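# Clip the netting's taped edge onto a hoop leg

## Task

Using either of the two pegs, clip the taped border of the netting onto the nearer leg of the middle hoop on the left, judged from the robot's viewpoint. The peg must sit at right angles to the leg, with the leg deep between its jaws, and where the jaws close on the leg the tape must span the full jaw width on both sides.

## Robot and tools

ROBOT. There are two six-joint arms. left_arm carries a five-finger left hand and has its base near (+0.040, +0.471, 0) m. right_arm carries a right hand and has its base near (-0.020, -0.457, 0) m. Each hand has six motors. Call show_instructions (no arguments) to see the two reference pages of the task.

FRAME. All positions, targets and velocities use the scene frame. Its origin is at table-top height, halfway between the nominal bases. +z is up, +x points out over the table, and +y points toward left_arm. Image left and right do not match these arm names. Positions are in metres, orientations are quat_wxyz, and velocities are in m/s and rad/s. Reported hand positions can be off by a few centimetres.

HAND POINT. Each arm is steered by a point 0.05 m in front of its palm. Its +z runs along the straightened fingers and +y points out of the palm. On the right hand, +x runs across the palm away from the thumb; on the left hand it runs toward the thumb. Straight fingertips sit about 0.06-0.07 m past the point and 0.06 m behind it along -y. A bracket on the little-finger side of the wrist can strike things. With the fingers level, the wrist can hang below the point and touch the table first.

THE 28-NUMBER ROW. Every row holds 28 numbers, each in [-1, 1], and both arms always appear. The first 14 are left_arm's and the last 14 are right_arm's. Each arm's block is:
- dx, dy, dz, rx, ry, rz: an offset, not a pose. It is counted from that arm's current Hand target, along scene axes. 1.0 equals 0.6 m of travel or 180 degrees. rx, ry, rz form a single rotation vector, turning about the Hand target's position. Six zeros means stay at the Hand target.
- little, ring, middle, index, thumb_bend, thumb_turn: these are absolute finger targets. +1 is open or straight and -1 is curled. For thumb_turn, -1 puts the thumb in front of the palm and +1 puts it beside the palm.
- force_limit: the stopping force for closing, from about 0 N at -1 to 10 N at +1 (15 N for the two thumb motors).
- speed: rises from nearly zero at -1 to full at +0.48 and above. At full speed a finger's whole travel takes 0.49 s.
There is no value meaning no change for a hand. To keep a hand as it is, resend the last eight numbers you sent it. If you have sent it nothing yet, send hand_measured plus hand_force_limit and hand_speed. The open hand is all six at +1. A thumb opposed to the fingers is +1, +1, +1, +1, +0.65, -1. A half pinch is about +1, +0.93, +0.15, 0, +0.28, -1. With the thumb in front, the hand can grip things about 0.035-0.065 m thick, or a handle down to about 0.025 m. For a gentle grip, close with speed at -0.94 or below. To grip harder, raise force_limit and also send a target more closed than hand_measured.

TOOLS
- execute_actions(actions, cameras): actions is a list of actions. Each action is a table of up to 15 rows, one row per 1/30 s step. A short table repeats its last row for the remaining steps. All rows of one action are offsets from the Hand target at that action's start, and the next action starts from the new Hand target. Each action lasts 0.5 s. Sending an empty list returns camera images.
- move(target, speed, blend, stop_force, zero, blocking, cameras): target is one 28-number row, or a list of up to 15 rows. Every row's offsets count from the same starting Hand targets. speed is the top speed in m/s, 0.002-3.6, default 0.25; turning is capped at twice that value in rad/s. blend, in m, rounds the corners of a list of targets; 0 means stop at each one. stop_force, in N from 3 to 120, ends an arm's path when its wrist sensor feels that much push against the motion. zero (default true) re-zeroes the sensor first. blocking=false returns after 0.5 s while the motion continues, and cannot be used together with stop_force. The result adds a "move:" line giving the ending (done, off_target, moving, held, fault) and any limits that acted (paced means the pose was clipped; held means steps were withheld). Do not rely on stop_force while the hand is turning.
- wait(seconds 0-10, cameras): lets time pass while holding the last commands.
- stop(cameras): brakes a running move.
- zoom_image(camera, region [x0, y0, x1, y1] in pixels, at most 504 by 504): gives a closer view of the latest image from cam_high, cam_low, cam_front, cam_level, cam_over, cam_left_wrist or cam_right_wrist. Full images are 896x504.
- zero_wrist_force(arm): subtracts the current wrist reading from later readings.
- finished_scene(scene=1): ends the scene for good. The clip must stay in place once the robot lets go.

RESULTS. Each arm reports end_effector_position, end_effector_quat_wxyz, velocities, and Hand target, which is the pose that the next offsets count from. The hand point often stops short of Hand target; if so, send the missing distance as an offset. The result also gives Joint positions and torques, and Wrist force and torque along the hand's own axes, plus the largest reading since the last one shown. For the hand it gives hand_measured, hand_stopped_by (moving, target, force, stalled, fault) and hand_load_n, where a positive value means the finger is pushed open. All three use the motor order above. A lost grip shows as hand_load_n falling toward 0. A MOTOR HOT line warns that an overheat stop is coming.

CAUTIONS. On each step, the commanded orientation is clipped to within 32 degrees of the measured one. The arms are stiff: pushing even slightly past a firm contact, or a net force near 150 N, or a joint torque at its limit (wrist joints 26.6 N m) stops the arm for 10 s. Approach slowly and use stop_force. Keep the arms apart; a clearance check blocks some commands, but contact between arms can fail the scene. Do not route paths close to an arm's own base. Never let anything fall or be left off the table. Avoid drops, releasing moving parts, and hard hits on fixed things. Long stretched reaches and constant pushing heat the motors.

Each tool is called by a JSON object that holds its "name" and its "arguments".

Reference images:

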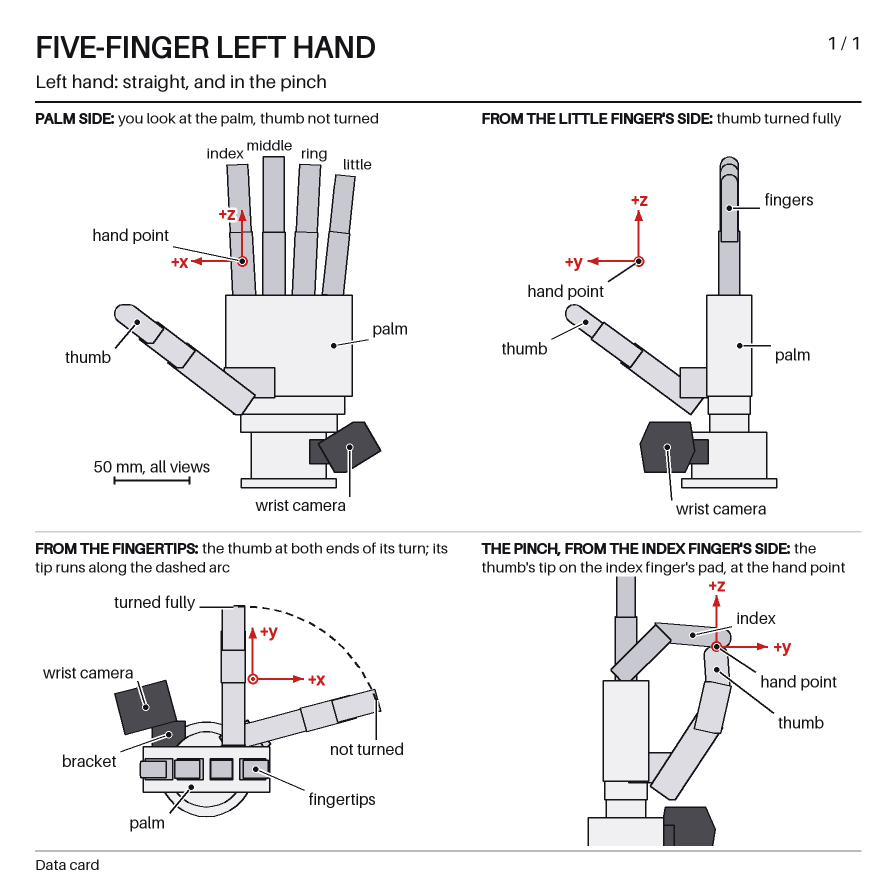

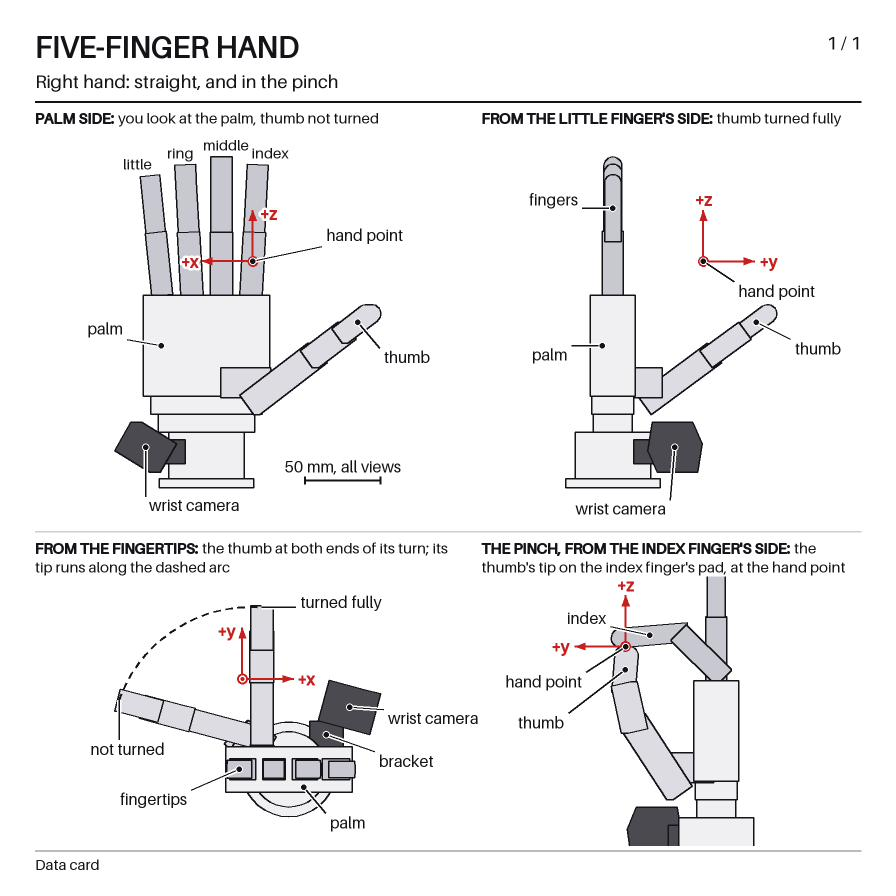

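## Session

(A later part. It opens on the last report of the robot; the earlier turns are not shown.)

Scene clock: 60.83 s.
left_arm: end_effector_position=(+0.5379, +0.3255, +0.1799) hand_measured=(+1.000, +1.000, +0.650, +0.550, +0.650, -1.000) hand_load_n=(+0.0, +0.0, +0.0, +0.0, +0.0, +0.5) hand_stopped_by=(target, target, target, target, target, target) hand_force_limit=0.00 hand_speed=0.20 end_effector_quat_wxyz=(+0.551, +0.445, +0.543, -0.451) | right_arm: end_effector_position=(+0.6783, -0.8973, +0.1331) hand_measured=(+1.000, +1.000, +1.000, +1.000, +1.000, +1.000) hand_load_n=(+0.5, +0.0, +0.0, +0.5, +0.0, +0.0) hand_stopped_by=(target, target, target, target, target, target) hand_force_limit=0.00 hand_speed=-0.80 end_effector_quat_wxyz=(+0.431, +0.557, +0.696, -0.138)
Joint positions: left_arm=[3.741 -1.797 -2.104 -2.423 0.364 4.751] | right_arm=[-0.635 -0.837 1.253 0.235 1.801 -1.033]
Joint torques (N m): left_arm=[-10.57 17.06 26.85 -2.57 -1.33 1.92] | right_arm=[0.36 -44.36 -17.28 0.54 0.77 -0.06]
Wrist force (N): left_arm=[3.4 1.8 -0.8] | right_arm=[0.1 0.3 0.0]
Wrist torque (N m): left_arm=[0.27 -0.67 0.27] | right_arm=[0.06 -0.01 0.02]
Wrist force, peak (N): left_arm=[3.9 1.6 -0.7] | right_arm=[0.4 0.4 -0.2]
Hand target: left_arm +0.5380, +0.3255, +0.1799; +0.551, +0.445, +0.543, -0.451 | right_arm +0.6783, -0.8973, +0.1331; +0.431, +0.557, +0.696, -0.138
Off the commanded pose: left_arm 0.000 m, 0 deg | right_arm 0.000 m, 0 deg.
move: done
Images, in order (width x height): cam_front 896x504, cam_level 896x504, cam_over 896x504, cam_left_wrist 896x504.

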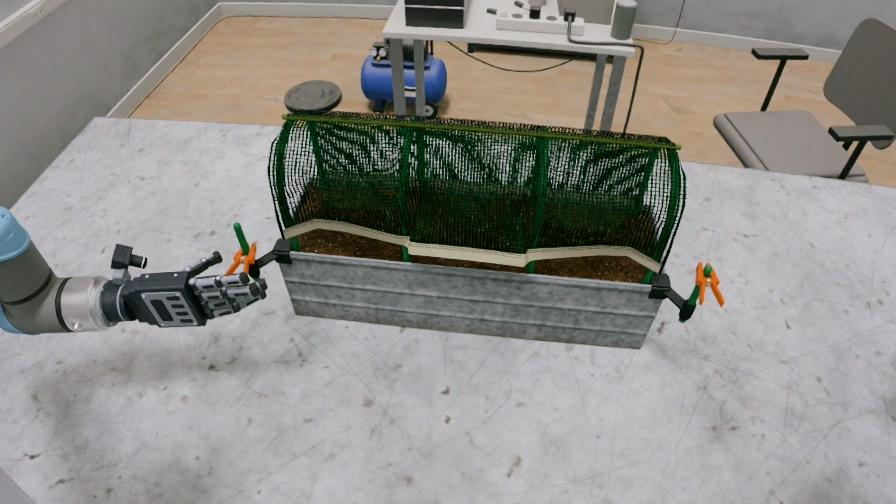

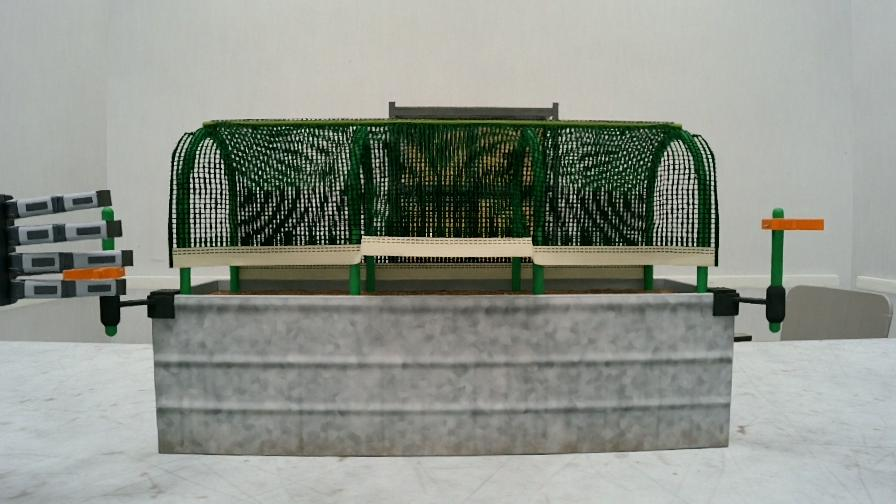

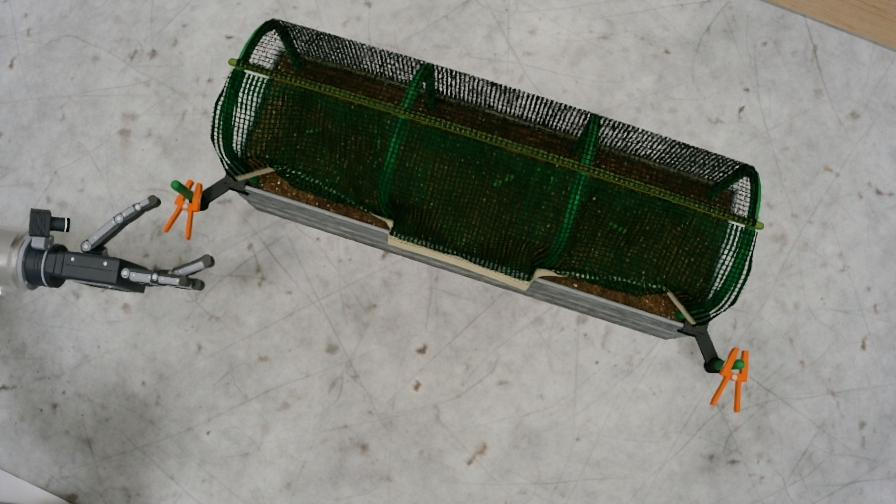

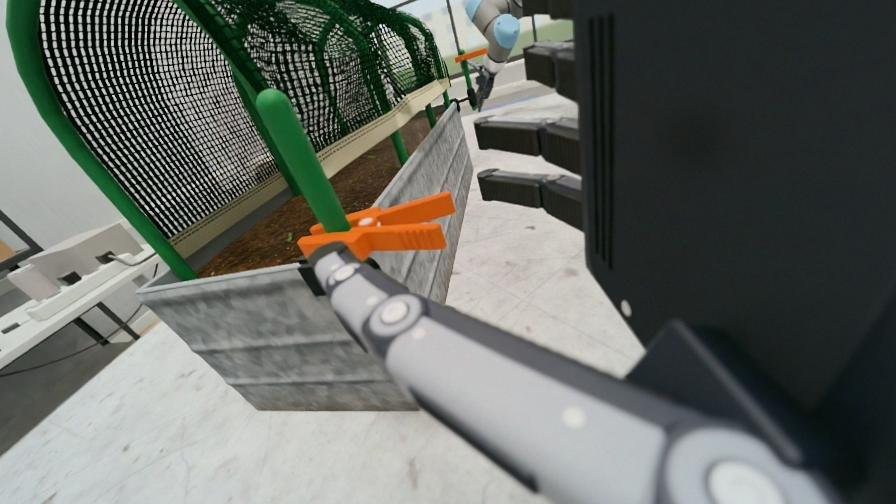

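{"name": "move", "arguments": {"target": [0.0, 0.0, 0.0175, 0, 0, 0, 1, 1, 1, 0.55, 0.65, -0.55, 0.0, 0.2, 0, 0, 0, 0, 0, 0, 1, 1, 1, 1, 1, 1, 0.0, -0.8], "speed": 0.1, "cameras": ["cam_left_wrist", "cam_front", "cam_over", "cam_level"]}}

{"name": "zoom_image", "arguments": {"camera": "cam_over", "region": [60, 150, 260, 350]}}

{"name": "zoom_image", "arguments": {"camera": "cam_left_wrist", "region": [230, 100, 480, 350]}}

{"name": "zoom_image", "arguments": {"camera": "cam_level", "region": [0, 130, 200, 350]}}

Scene clock: 63.37 s.
left_arm: end_effector_position=(+0.5380, +0.3255, +0.1903) hand_measured=(+1.000, +1.000, +1.000, +0.550, +0.650, -0.550) hand_load_n=(+0.0, +0.0, +0.0, +0.0, +0.0, +0.0) hand_stopped_by=(target, target, target, target, target, target) hand_force_limit=0.00 hand_speed=0.20 end_effector_quat_wxyz=(+0.551, +0.445, +0.543, -0.451) | right_arm: end_effector_position=(+0.6783, -0.8973, +0.1331) hand_measured=(+1.000, +1.000, +1.000, +1.000, +1.000, +1.000) hand_load_n=(+0.0, +0.0, +0.0, +0.0, +0.0, +0.0) hand_stopped_by=(target, target, target, target, target, target) hand_force_limit=0.00 hand_speed=-0.80 end_effector_quat_wxyz=(+0.431, +0.557, +0.696, -0.138)
Joint positions: left_arm=[3.741 -1.778 -2.093 -2.453 0.364 4.751] | right_arm=[-0.635 -0.837 1.253 0.235 1.801 -1.033]
Joint torques (N m): left_arm=[-6.58 31.65 26.88 -2.48 -0.48 1.99] | right_arm=[0.37 -44 -17.59 0.61 0.77 -0.21]
Wrist force (N): left_arm=[3.6 1.9 -0.9] | right_arm=[0.3 0.2 0.3]
Wrist torque (N m): left_arm=[0.30 -0.72 0.32] | right_arm=[0.01 -0.05 0.02]
Wrist force, peak (N): left_arm=[3.9 1.8 -0.9] | right_arm=[0.4 0.3 0.1]
Hand target: left_arm +0.5380, +0.3255, +0.1904; +0.551, +0.445, +0.543, -0.451 | right_arm +0.6783, -0.8973, +0.1331; +0.431, +0.557, +0.696, -0.138
Off the commanded pose: left_arm 0.000 m, 0 deg | right_arm 0.000 m, 0 deg.
move: done
Images, in order (width x height): cam_front 896x504, cam_level 896x504, cam_over 896x504, cam_left_wrist 896x504.

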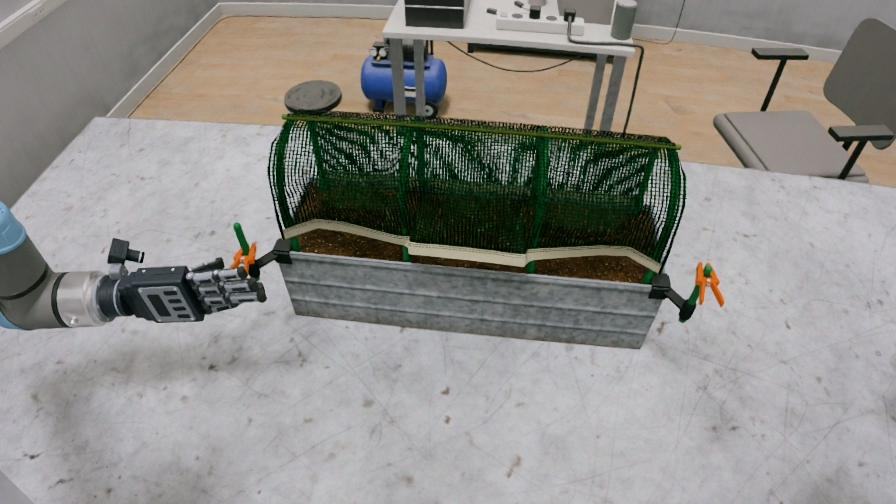

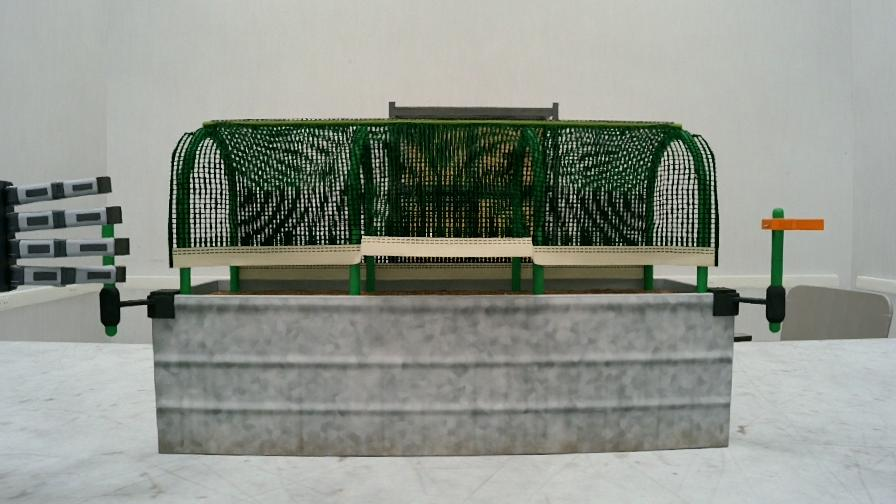

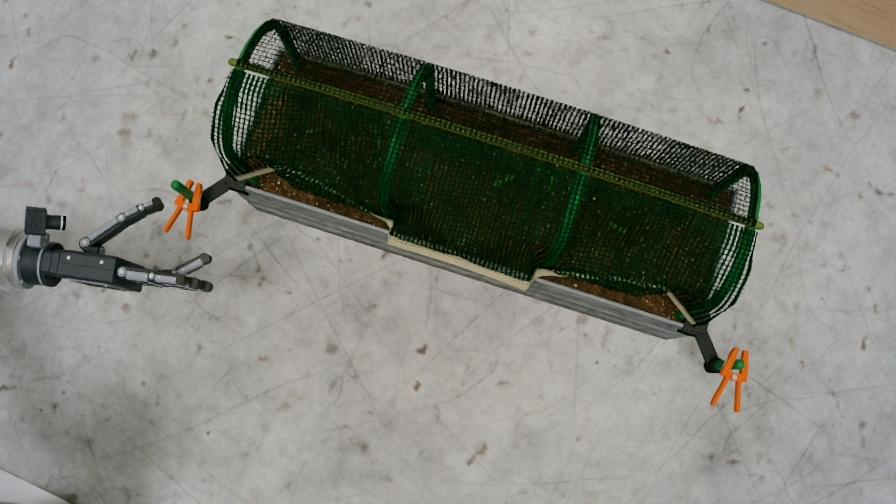

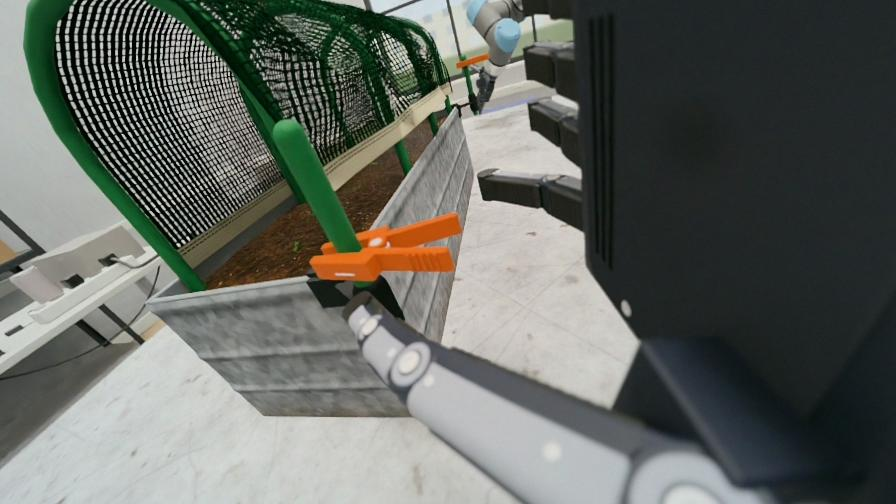

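Scaled by 2.520 from the camera's 896x504 image, which has a finer 1280x720 frame.

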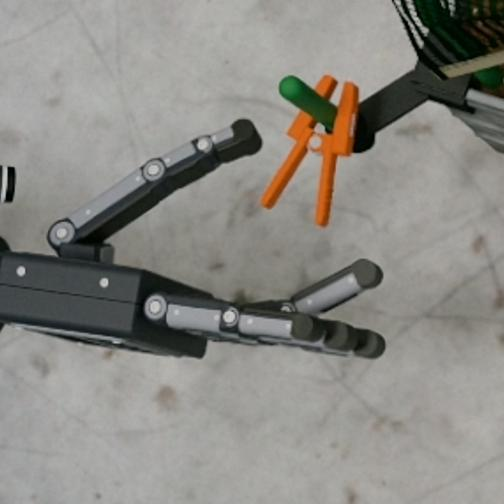

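Scaled by 2.016 from the camera's 896x504 image, which has a finer 1280x720 frame.

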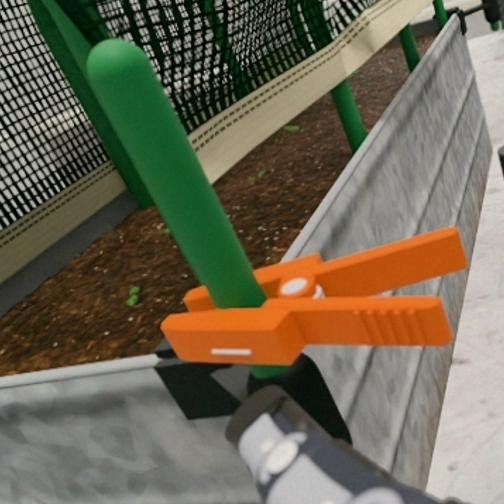

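Scaled by 2.291 from the camera's 896x504 image, which has a finer 1280x720 frame.

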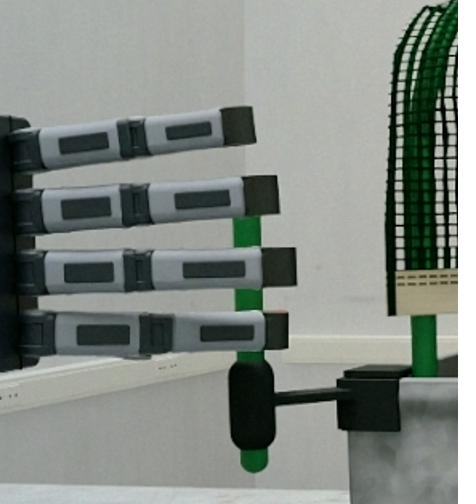

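{"name": "execute_actions", "arguments": {"actions": [[[0,0,0,0,0,0,1,1,1,0.55,0.4,-0.55,-0.7,-0.6,0,0,0,0,0,0,1,1,1,1,1,1,0.0,-0.8]]], "cameras": ["cam_over","cam_left_wrist","cam_level"]}}

Scene clock: 65.03 s.
left_arm: end_effector_position=(+0.5380, +0.3255, +0.1904) hand_measured=(+1.000, +1.000, +1.000, +0.550, +0.400, -0.550) hand_load_n=(+0.0, +0.0, +0.0, +0.0, +0.0, +0.5) hand_stopped_by=(target, target, target, target, target, target) hand_force_limit=-0.70 hand_speed=-0.60 end_effector_quat_wxyz=(+0.551, +0.445, +0.543, -0.451) | right_arm: end_effector_position=(+0.6783, -0.8973, +0.1331) hand_measured=(+1.000, +1.000, +1.000, +1.000, +1.000, +1.000) hand_load_n=(+0.0, +0.0, +0.0, -0.5, +0.0, +0.0) hand_stopped_by=(target, target, target, target, target, target) hand_force_limit=0.00 hand_speed=-0.80 end_effector_quat_wxyz=(+0.431, +0.557, +0.696, -0.138)
Joint positions: left_arm=[3.741 -1.778 -2.093 -2.454 0.364 4.751] | right_arm=[-0.635 -0.837 1.253 0.235 1.801 -1.033]
Joint torques (N m): left_arm=[8.95 31.49 28.13 -2.32 1.61 1.72] | right_arm=[-0.13 -44.05 -17.48 0.56 0.76 -0.16]
Wrist force (N): left_arm=[3.5 1.7 -0.7] | right_arm=[-0.3 0.3 0.2]
Wrist torque (N m): left_arm=[0.26 -0.69 0.28] | right_arm=[0.04 0.04 -0.01]
Wrist force, peak (N): left_arm=[3.8 1.9 -0.8] | right_arm=[0.4 0.0 0.3]
Hand target: left_arm +0.5380, +0.3255, +0.1904; +0.551, +0.445, +0.543, -0.451 | right_arm +0.6783, -0.8973, +0.1331; +0.431, +0.557, +0.696, -0.138
Off the commanded pose: left_arm 0.000 m, 0 deg | right_arm 0.000 m, 0 deg.
Images, in order (width x height): cam_level 896x504, cam_over 896x504, cam_left_wrist 896x504.

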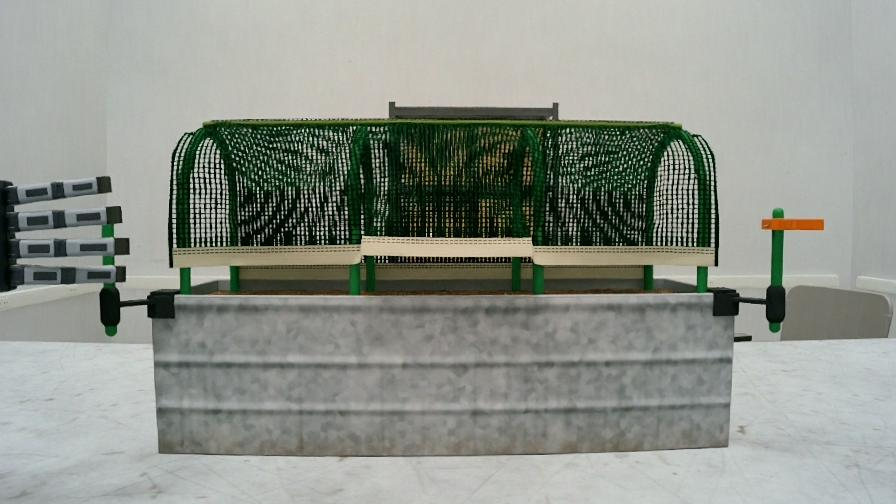

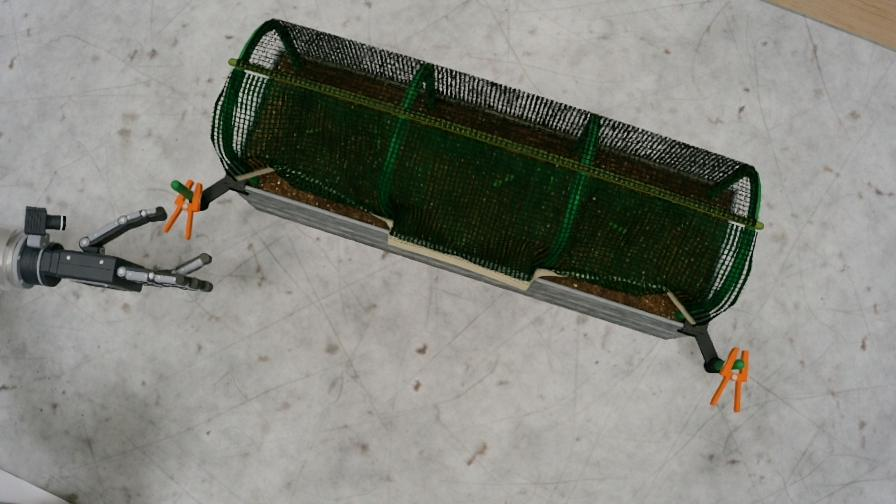

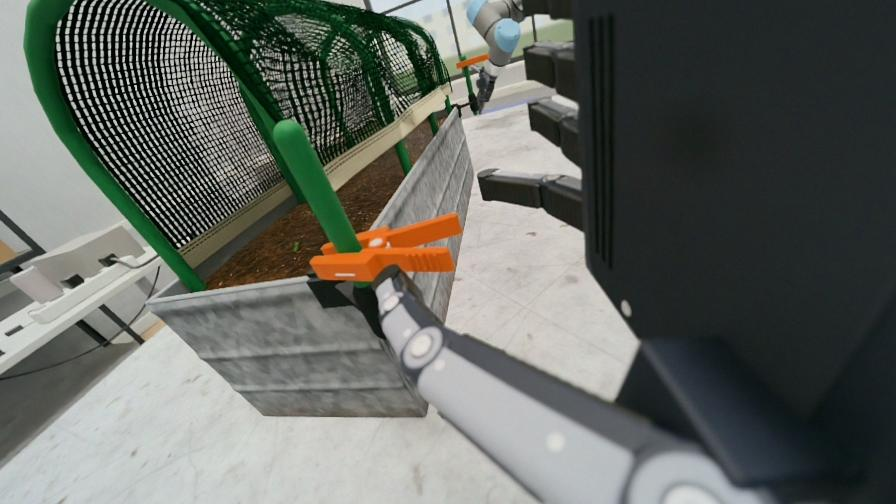

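{"name": "zoom_image", "arguments": {"camera": "cam_left_wrist", "region": [280, 180, 500, 330]}}

{"name": "zoom_image", "arguments": {"camera": "cam_over", "region": [100, 150, 240, 310]}}

{"name": "zoom_image", "arguments": {"camera": "cam_level", "region": [0, 160, 200, 350]}}

Scaled by 2.291 from the camera's 896x504 image, which has a finer 1280x720 frame.

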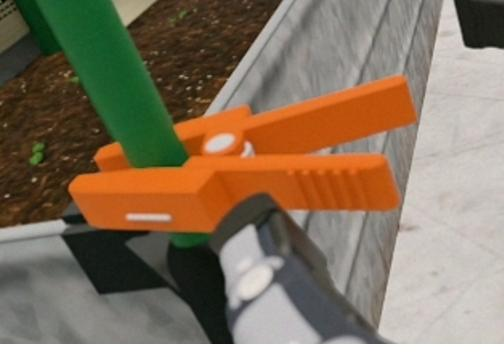

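Scaled by 3.150 from the camera's 896x504 image, which has a finer 1280x720 frame.

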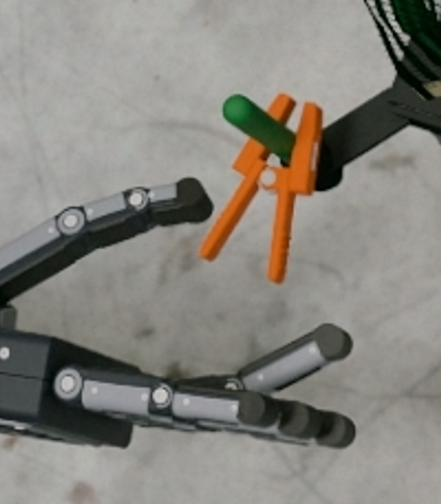

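Scaled by 2.520 from the camera's 896x504 image, which has a finer 1280x720 frame.

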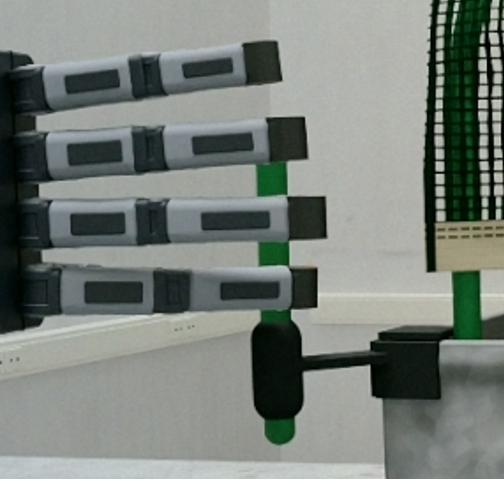

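{"name": "execute_actions", "arguments": {"actions": [[[0,0.006,0,0,0,0,1,1,1,0.55,0.2,-0.55,-0.7,-0.6,0,0,0,0,0,0,1,1,1,1,1,1,0.0,-0.8]]], "cameras": ["cam_over","cam_left_wrist"]}}

{"name": "zoom_image", "arguments": {"camera": "cam_over", "region": [100, 150, 240, 310]}}

{"name": "zoom_image", "arguments": {"camera": "cam_left_wrist", "region": [280, 180, 500, 330]}}

Scene clock: 66.80 s.
left_arm: end_effector_position=(+0.5380, +0.3291, +0.1904) hand_measured=(+1.000, +1.000, +1.000, +0.550, +0.200, -0.550) hand_load_n=(+0.0, +0.0, +0.0, +0.0, +0.5, +0.0) hand_stopped_by=(target, target, target, target, target, target) hand_force_limit=-0.70 hand_speed=-0.60 end_effector_quat_wxyz=(+0.551, +0.445, +0.543, -0.451) | right_arm: end_effector_position=(+0.6783, -0.8973, +0.1331) hand_measured=(+1.000, +1.000, +1.000, +1.000, +1.000, +1.000) hand_load_n=(+0.0, +0.0, +0.0, +0.0, +0.0, +0.0) hand_stopped_by=(target, target, target, target, target, target) hand_force_limit=0.00 hand_speed=-0.80 end_effector_quat_wxyz=(+0.431, +0.557, +0.696, -0.138)
Joint positions: left_arm=[3.749 -1.779 -2.091 -2.453 0.372 4.75] | right_arm=[-0.635 -0.837 1.253 0.235 1.801 -1.033]
Joint torques (N m): left_arm=[10.63 15.2 26.88 0.82 1.95 -1.9] | right_arm=[-0.28 -43.72 -17.2 0.67 0.71 -0.25]
Wrist force (N): left_arm=[3.6 1.7 -0.7] | right_arm=[0.2 -0.1 0.3]
Wrist torque (N m): left_arm=[0.25 -0.71 0.48] | right_arm=[-0.03 -0.03 0.01]
Wrist force, peak (N): left_arm=[3.7 2.1 -0.8] | right_arm=[0.5 0.0 -0.3]
Hand target: left_arm +0.5380, +0.3291, +0.1904; +0.551, +0.445, +0.543, -0.451 | right_arm +0.6783, -0.8973, +0.1331; +0.431, +0.557, +0.696, -0.138
Off the commanded pose: left_arm 0.000 m, 0 deg | right_arm 0.000 m, 0 deg.
Images, in order (width x height): cam_over 896x504, cam_left_wrist 896x504.

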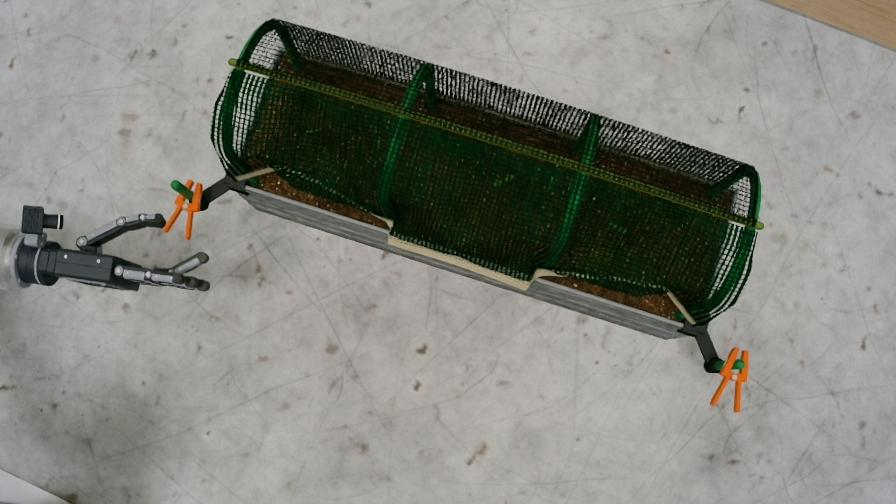

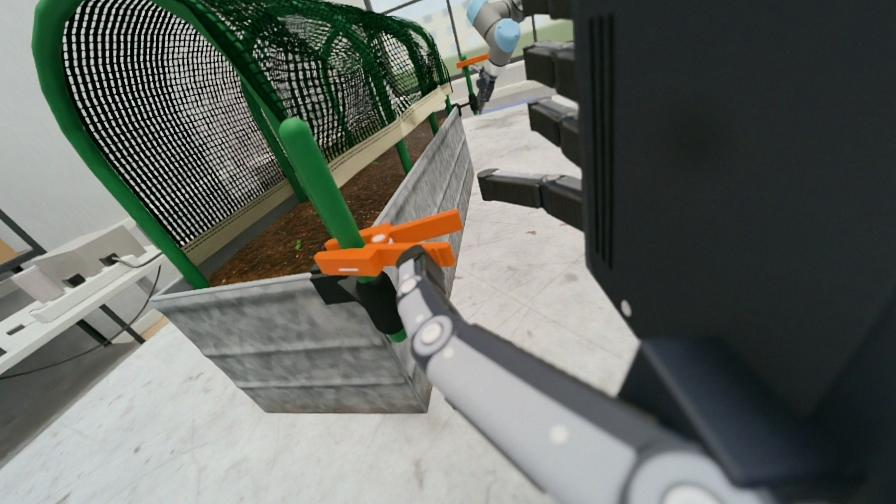

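Scaled by 3.150 from the camera's 896x504 image, which has a finer 1280x720 frame.

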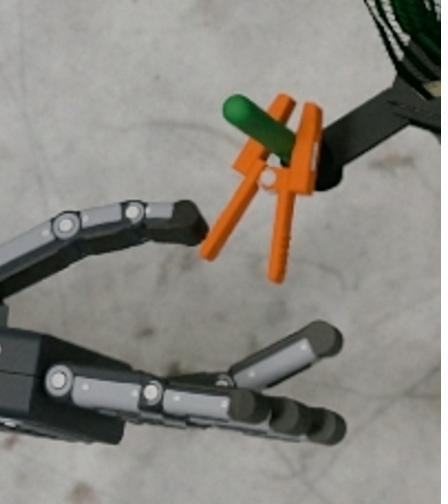

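Scaled by 2.291 from the camera's 896x504 image, which has a finer 1280x720 frame.

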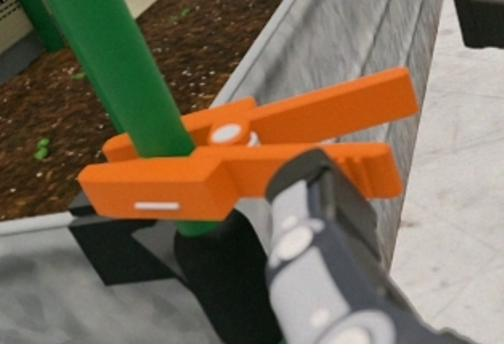

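{"name": "move", "arguments": {"target": [0.0183,0,0,0,0,0,1,1,1,0.55,0.2,-0.55,-0.7,-0.6,0,0,0,0,0,0,1,1,1,1,1,1,0.0,-0.8], "speed": 0.04}}

{"name": "execute_actions", "arguments": {"actions": [[[0,0,0,0,0,0,1,1,1,0.55,0.05,-0.55,-0.7,-0.7,0,0,0,0,0,0,1,1,1,1,1,1,0.0,-0.8]]], "cameras": ["cam_over","cam_left_wrist"]}}

{"name": "zoom_image", "arguments": {"camera": "cam_over", "region": [100, 150, 240, 310]}}

{"name": "zoom_image", "arguments": {"camera": "cam_left_wrist", "region": [280, 180, 500, 330]}}

Scene clock: 69.03 s.
left_arm: end_effector_position=(+0.5489, +0.3291, +0.1904) hand_measured=(+1.000, +1.000, +1.000, +0.550, +0.200, -0.550) hand_load_n=(+0.0, +0.0, -0.5, +0.0, +0.0, +0.0) hand_stopped_by=(target, target, target, target, target, target) hand_force_limit=-0.70 hand_speed=-0.60 end_effector_quat_wxyz=(+0.551, +0.445, +0.543, -0.451) | right_arm: end_effector_position=(+0.6783, -0.8973, +0.1331) hand_measured=(+1.000, +1.000, +1.000, +1.000, +1.000, +1.000) hand_load_n=(+0.0, +0.0, +0.0, +0.0, +0.0, +0.0) hand_stopped_by=(target, target, target, target, target, target) hand_force_limit=0.00 hand_speed=-0.80 end_effector_quat_wxyz=(+0.431, +0.557, +0.696, -0.138)
Joint positions: left_arm=[3.734 -1.802 -2.061 -2.462 0.357 4.752] | right_arm=[-0.635 -0.837 1.253 0.235 1.801 -1.033]
Joint torques (N m): left_arm=[-10.86 17.41 27.99 -2.49 -1.79 1.56] | right_arm=[0.24 -44.08 -17.07 0.71 0.82 -0.16]
Wrist force (N): left_arm=[3.8 1.9 -0.8] | right_arm=[0.2 0.1 -0.3]
Wrist torque (N m): left_arm=[0.29 -0.73 0.28] | right_arm=[0.04 -0.03 0.02]
Wrist force, peak (N): left_arm=[3.8 1.9 -0.8] | right_arm=[0.2 0.4 0.4]
Hand target: left_arm +0.5490, +0.3291, +0.1904; +0.551, +0.445, +0.543, -0.451 | right_arm +0.6783, -0.8973, +0.1331; +0.431, +0.557, +0.696, -0.138
Off the commanded pose: left_arm 0.000 m, 0 deg | right_arm 0.000 m, 0 deg.
move: done

Scene clock: 69.73 s.
left_arm: end_effector_position=(+0.5490, +0.3291, +0.1904) hand_measured=(+1.000, +1.000, +1.000, +0.550, +0.050, -0.550) hand_load_n=(+0.0, +0.0, +0.0, +0.0, +0.0, +0.0) hand_stopped_by=(target, target, target, target, target, target) hand_force_limit=-0.70 hand_speed=-0.70 end_effector_quat_wxyz=(+0.551, +0.445, +0.543, -0.451) | right_arm: end_effector_position=(+0.6783, -0.8973, +0.1331) hand_measured=(+1.000, +1.000, +1.000, +1.000, +1.000, +1.000) hand_load_n=(+0.0, +0.0, +0.0, +0.0, +0.0, +0.0) hand_stopped_by=(target, target, target, target, target, target) hand_force_limit=0.00 hand_speed=-0.80 end_effector_quat_wxyz=(+0.431, +0.557, +0.696, -0.138)
Joint positions: left_arm=[3.734 -1.803 -2.06 -2.462 0.357 4.752] | right_arm=[-0.635 -0.837 1.253 0.235 1.801 -1.033]
Joint torques (N m): left_arm=[-10.46 16.26 26.86 -2.35 -1.36 1.71] | right_arm=[0.42 -44.08 -16.99 0.64 0.7 -0.18]
Wrist force (N): left_arm=[3.7 1.6 -0.7] | right_arm=[0.1 0.0 0.3]
Wrist torque (N m): left_arm=[0.23 -0.70 0.28] | right_arm=[-0.01 -0.02 0.00]
Wrist force, peak (N): left_arm=[3.8 1.8 -1.1] | right_arm=[0.3 0.4 -0.1]
Hand target: left_arm +0.5490, +0.3291, +0.1904; +0.551, +0.445, +0.543, -0.451 | right_arm +0.6783, -0.8973, +0.1331; +0.431, +0.557, +0.696, -0.138
Off the commanded pose: left_arm 0.000 m, 0 deg | right_arm 0.000 m, 0 deg.
Images, in order (width x height): cam_over 896x504, cam_left_wrist 896x504.

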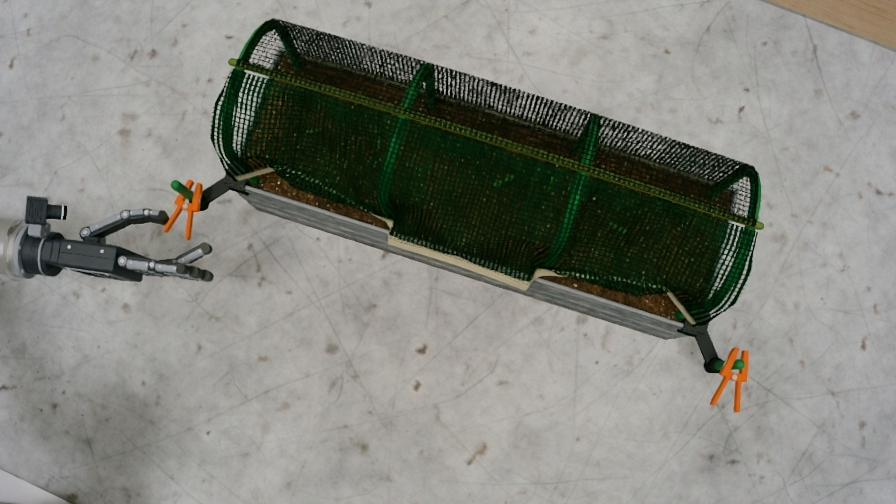

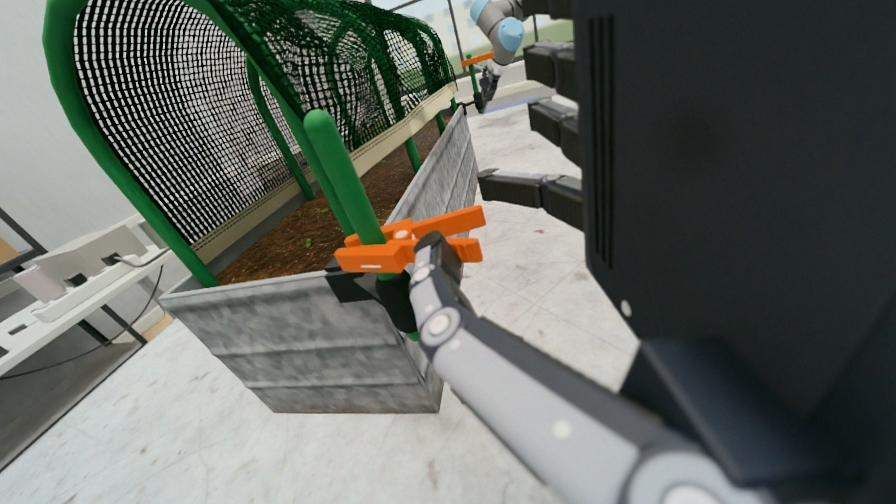

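Scaled by 3.150 from the camera's 896x504 image, which has a finer 1280x720 frame.

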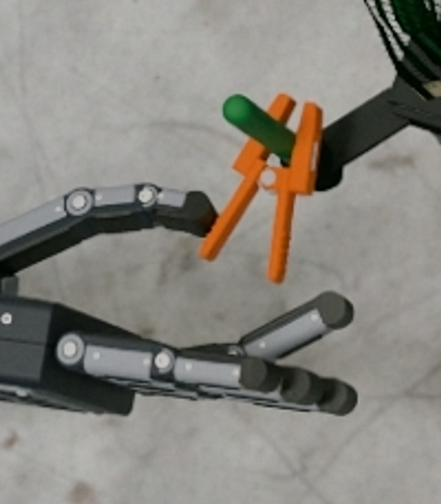

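Scaled by 2.291 from the camera's 896x504 image, which has a finer 1280x720 frame.

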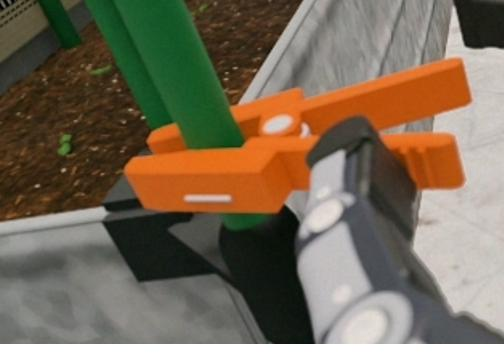

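{"name": "execute_actions", "arguments": {"actions": [[[0,0,0,0,0,0,1,1,1,0.3,0.05,-0.55,-0.4,-0.75,0,0,0,0,0,0,1,1,1,1,1,1,0.0,-0.8]]], "cameras": ["cam_over","cam_left_wrist"]}}

{"name": "zoom_image", "arguments": {"camera": "cam_over", "region": [100, 150, 240, 310]}}

{"name": "zoom_image", "arguments": {"camera": "cam_left_wrist", "region": [320, 150, 600, 340]}}

Scene clock: 70.70 s.
left_arm: end_effector_position=(+0.5490, +0.3291, +0.1904) hand_measured=(+1.000, +1.000, +1.000, +0.300, +0.050, -0.550) hand_load_n=(-0.5, +0.0, +0.0, +0.0, +0.0, +0.0) hand_stopped_by=(target, target, target, target, target, target) hand_force_limit=-0.40 hand_speed=-0.75 end_effector_quat_wxyz=(+0.551, +0.445, +0.543, -0.451) | right_arm: end_effector_position=(+0.6783, -0.8973, +0.1331) hand_measured=(+1.000, +1.000, +1.000, +1.000, +1.000, +1.000) hand_load_n=(+0.0, +0.0, +0.0, +0.0, +0.0, +0.0) hand_stopped_by=(target, target, target, target, target, target) hand_force_limit=0.00 hand_speed=-0.80 end_effector_quat_wxyz=(+0.431, +0.557, +0.696, -0.138)
Joint positions: left_arm=[3.734 -1.803 -2.06 -2.462 0.357 4.752] | right_arm=[-0.635 -0.837 1.253 0.235 1.801 -1.033]
Joint torques (N m): left_arm=[-10.33 16.9 26.41 -2.14 -1.18 1.87] | right_arm=[0.29 -43.36 -17.38 0.72 0.73 -0.17]
Wrist force (N): left_arm=[3.7 1.6 -0.8] | right_arm=[0.0 0.0 -0.2]
Wrist torque (N m): left_arm=[0.25 -0.72 0.27] | right_arm=[0.02 0.00 0.00]
Wrist force, peak (N): left_arm=[3.9 1.9 -0.9] | right_arm=[0.3 0.3 -0.2]
Hand target: left_arm +0.5490, +0.3291, +0.1904; +0.551, +0.445, +0.543, -0.451 | right_arm +0.6783, -0.8973, +0.1331; +0.431, +0.557, +0.696, -0.138
Off the commanded pose: left_arm 0.000 m, 0 deg | right_arm 0.000 m, 0 deg.
Images, in order (width x height): cam_over 896x504, cam_left_wrist 896x504.

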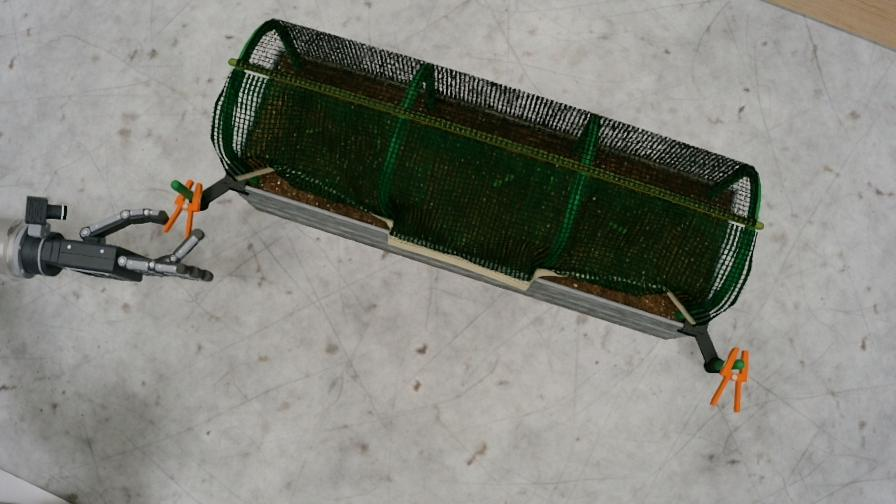

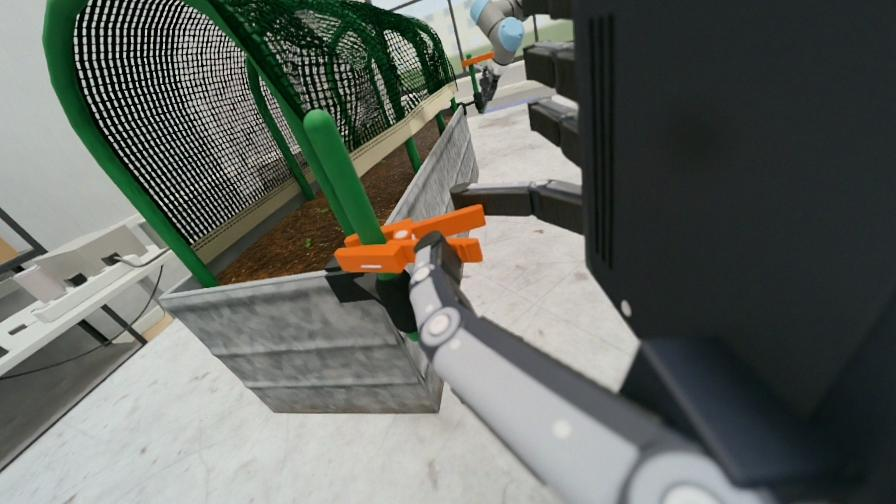

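Scaled by 3.150 from the camera's 896x504 image, which has a finer 1280x720 frame.

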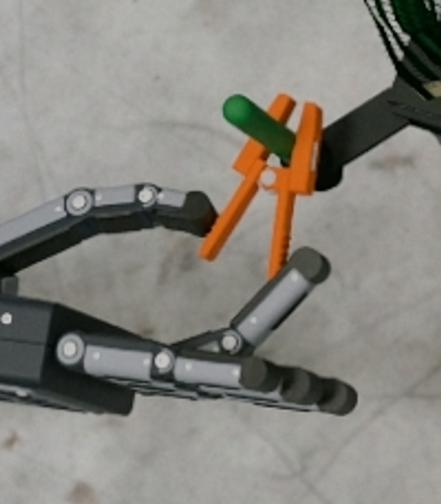

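Scaled by 1.800 from the camera's 896x504 image, which has a finer 1280x720 frame.

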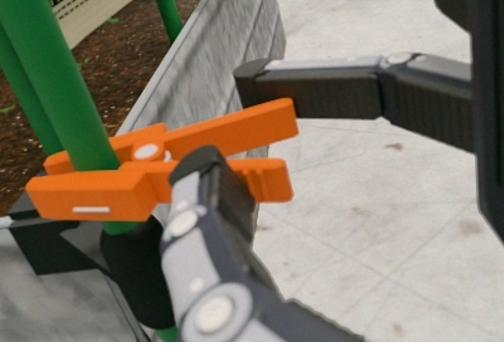

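{"name": "execute_actions", "arguments": {"actions": [[[0,0,0,0,0,0,1,1,1,0.15,0.05,-0.55,0.0,-0.8,0,0,0,0,0,0,1,1,1,1,1,1,0.0,-0.8]]], "cameras": ["cam_over","cam_left_wrist"]}}

{"name": "zoom_image", "arguments": {"camera": "cam_over", "region": [100, 150, 240, 310]}}

{"name": "zoom_image", "arguments": {"camera": "cam_left_wrist", "region": [320, 150, 600, 340]}}

Scene clock: 72.80 s.
left_arm: end_effector_position=(+0.5490, +0.3291, +0.1904) hand_measured=(+1.000, +1.000, +1.000, +0.248, +0.050, -0.550) hand_load_n=(+0.0, +0.0, +0.0, +5.5, +3.0, -0.5) hand_stopped_by=(target, target, target, force, target, target) hand_force_limit=0.00 hand_speed=-0.80 end_effector_quat_wxyz=(+0.551, +0.445, +0.543, -0.451) | right_arm: end_effector_position=(+0.6783, -0.8973, +0.1331) hand_measured=(+1.000, +1.000, +1.000, +1.000, +1.000, +1.000) hand_load_n=(+0.0, +0.0, +0.0, +0.0, +0.0, +0.0) hand_stopped_by=(target, target, target, target, target, target) hand_force_limit=0.00 hand_speed=-0.80 end_effector_quat_wxyz=(+0.431, +0.557, +0.696, -0.138)
Joint positions: left_arm=[3.734 -1.803 -2.06 -2.462 0.357 4.752] | right_arm=[-0.635 -0.837 1.253 0.235 1.801 -1.033]
Joint torques (N m): left_arm=[-8.72 15.72 25.23 -1.31 -0.14 1.7] | right_arm=[0.39 -43.4 -17.49 0.68 0.77 -0.18]
Wrist force (N): left_arm=[3.7 -1.6 -0.7] | right_arm=[0.1 0.1 0.0]
Wrist torque (N m): left_arm=[0.27 -0.72 0.27] | right_arm=[0.02 -0.02 0.01]
Wrist force, peak (N): left_arm=[3.9 1.9 -0.8] | right_arm=[0.3 0.4 -0.1]
Hand target: left_arm +0.5490, +0.3291, +0.1904; +0.551, +0.445, +0.543, -0.451 | right_arm +0.6783, -0.8973, +0.1331; +0.431, +0.557, +0.696, -0.138
Off the commanded pose: left_arm 0.000 m, 0 deg | right_arm 0.000 m, 0 deg.
Images, in order (width x height): cam_over 896x504, cam_left_wrist 896x504.

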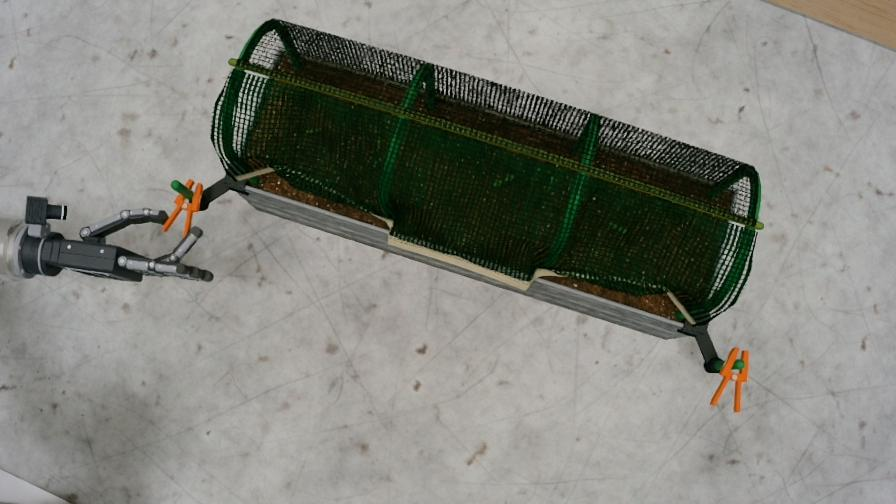

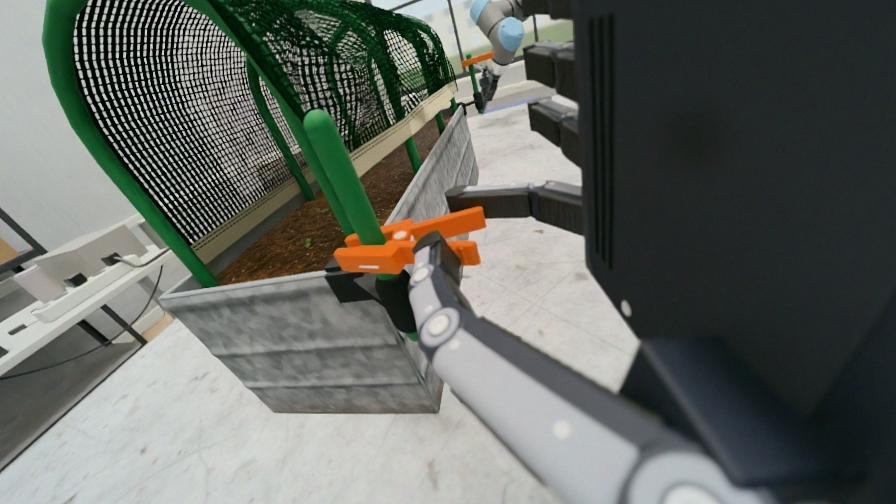

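Scaled by 3.150 from the camera's 896x504 image, which has a finer 1280x720 frame.

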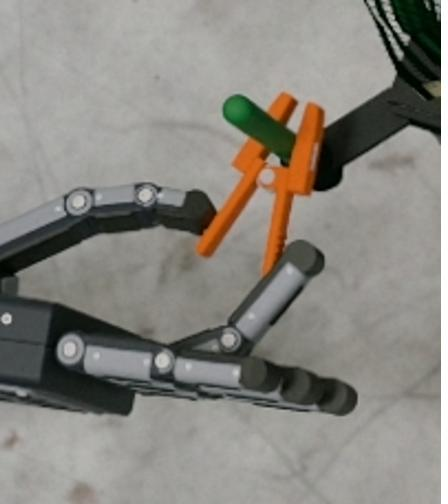

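Scaled by 1.800 from the camera's 896x504 image, which has a finer 1280x720 frame.

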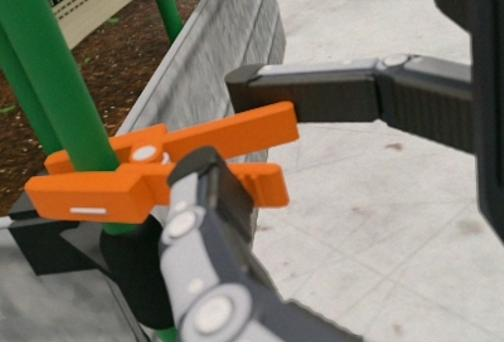

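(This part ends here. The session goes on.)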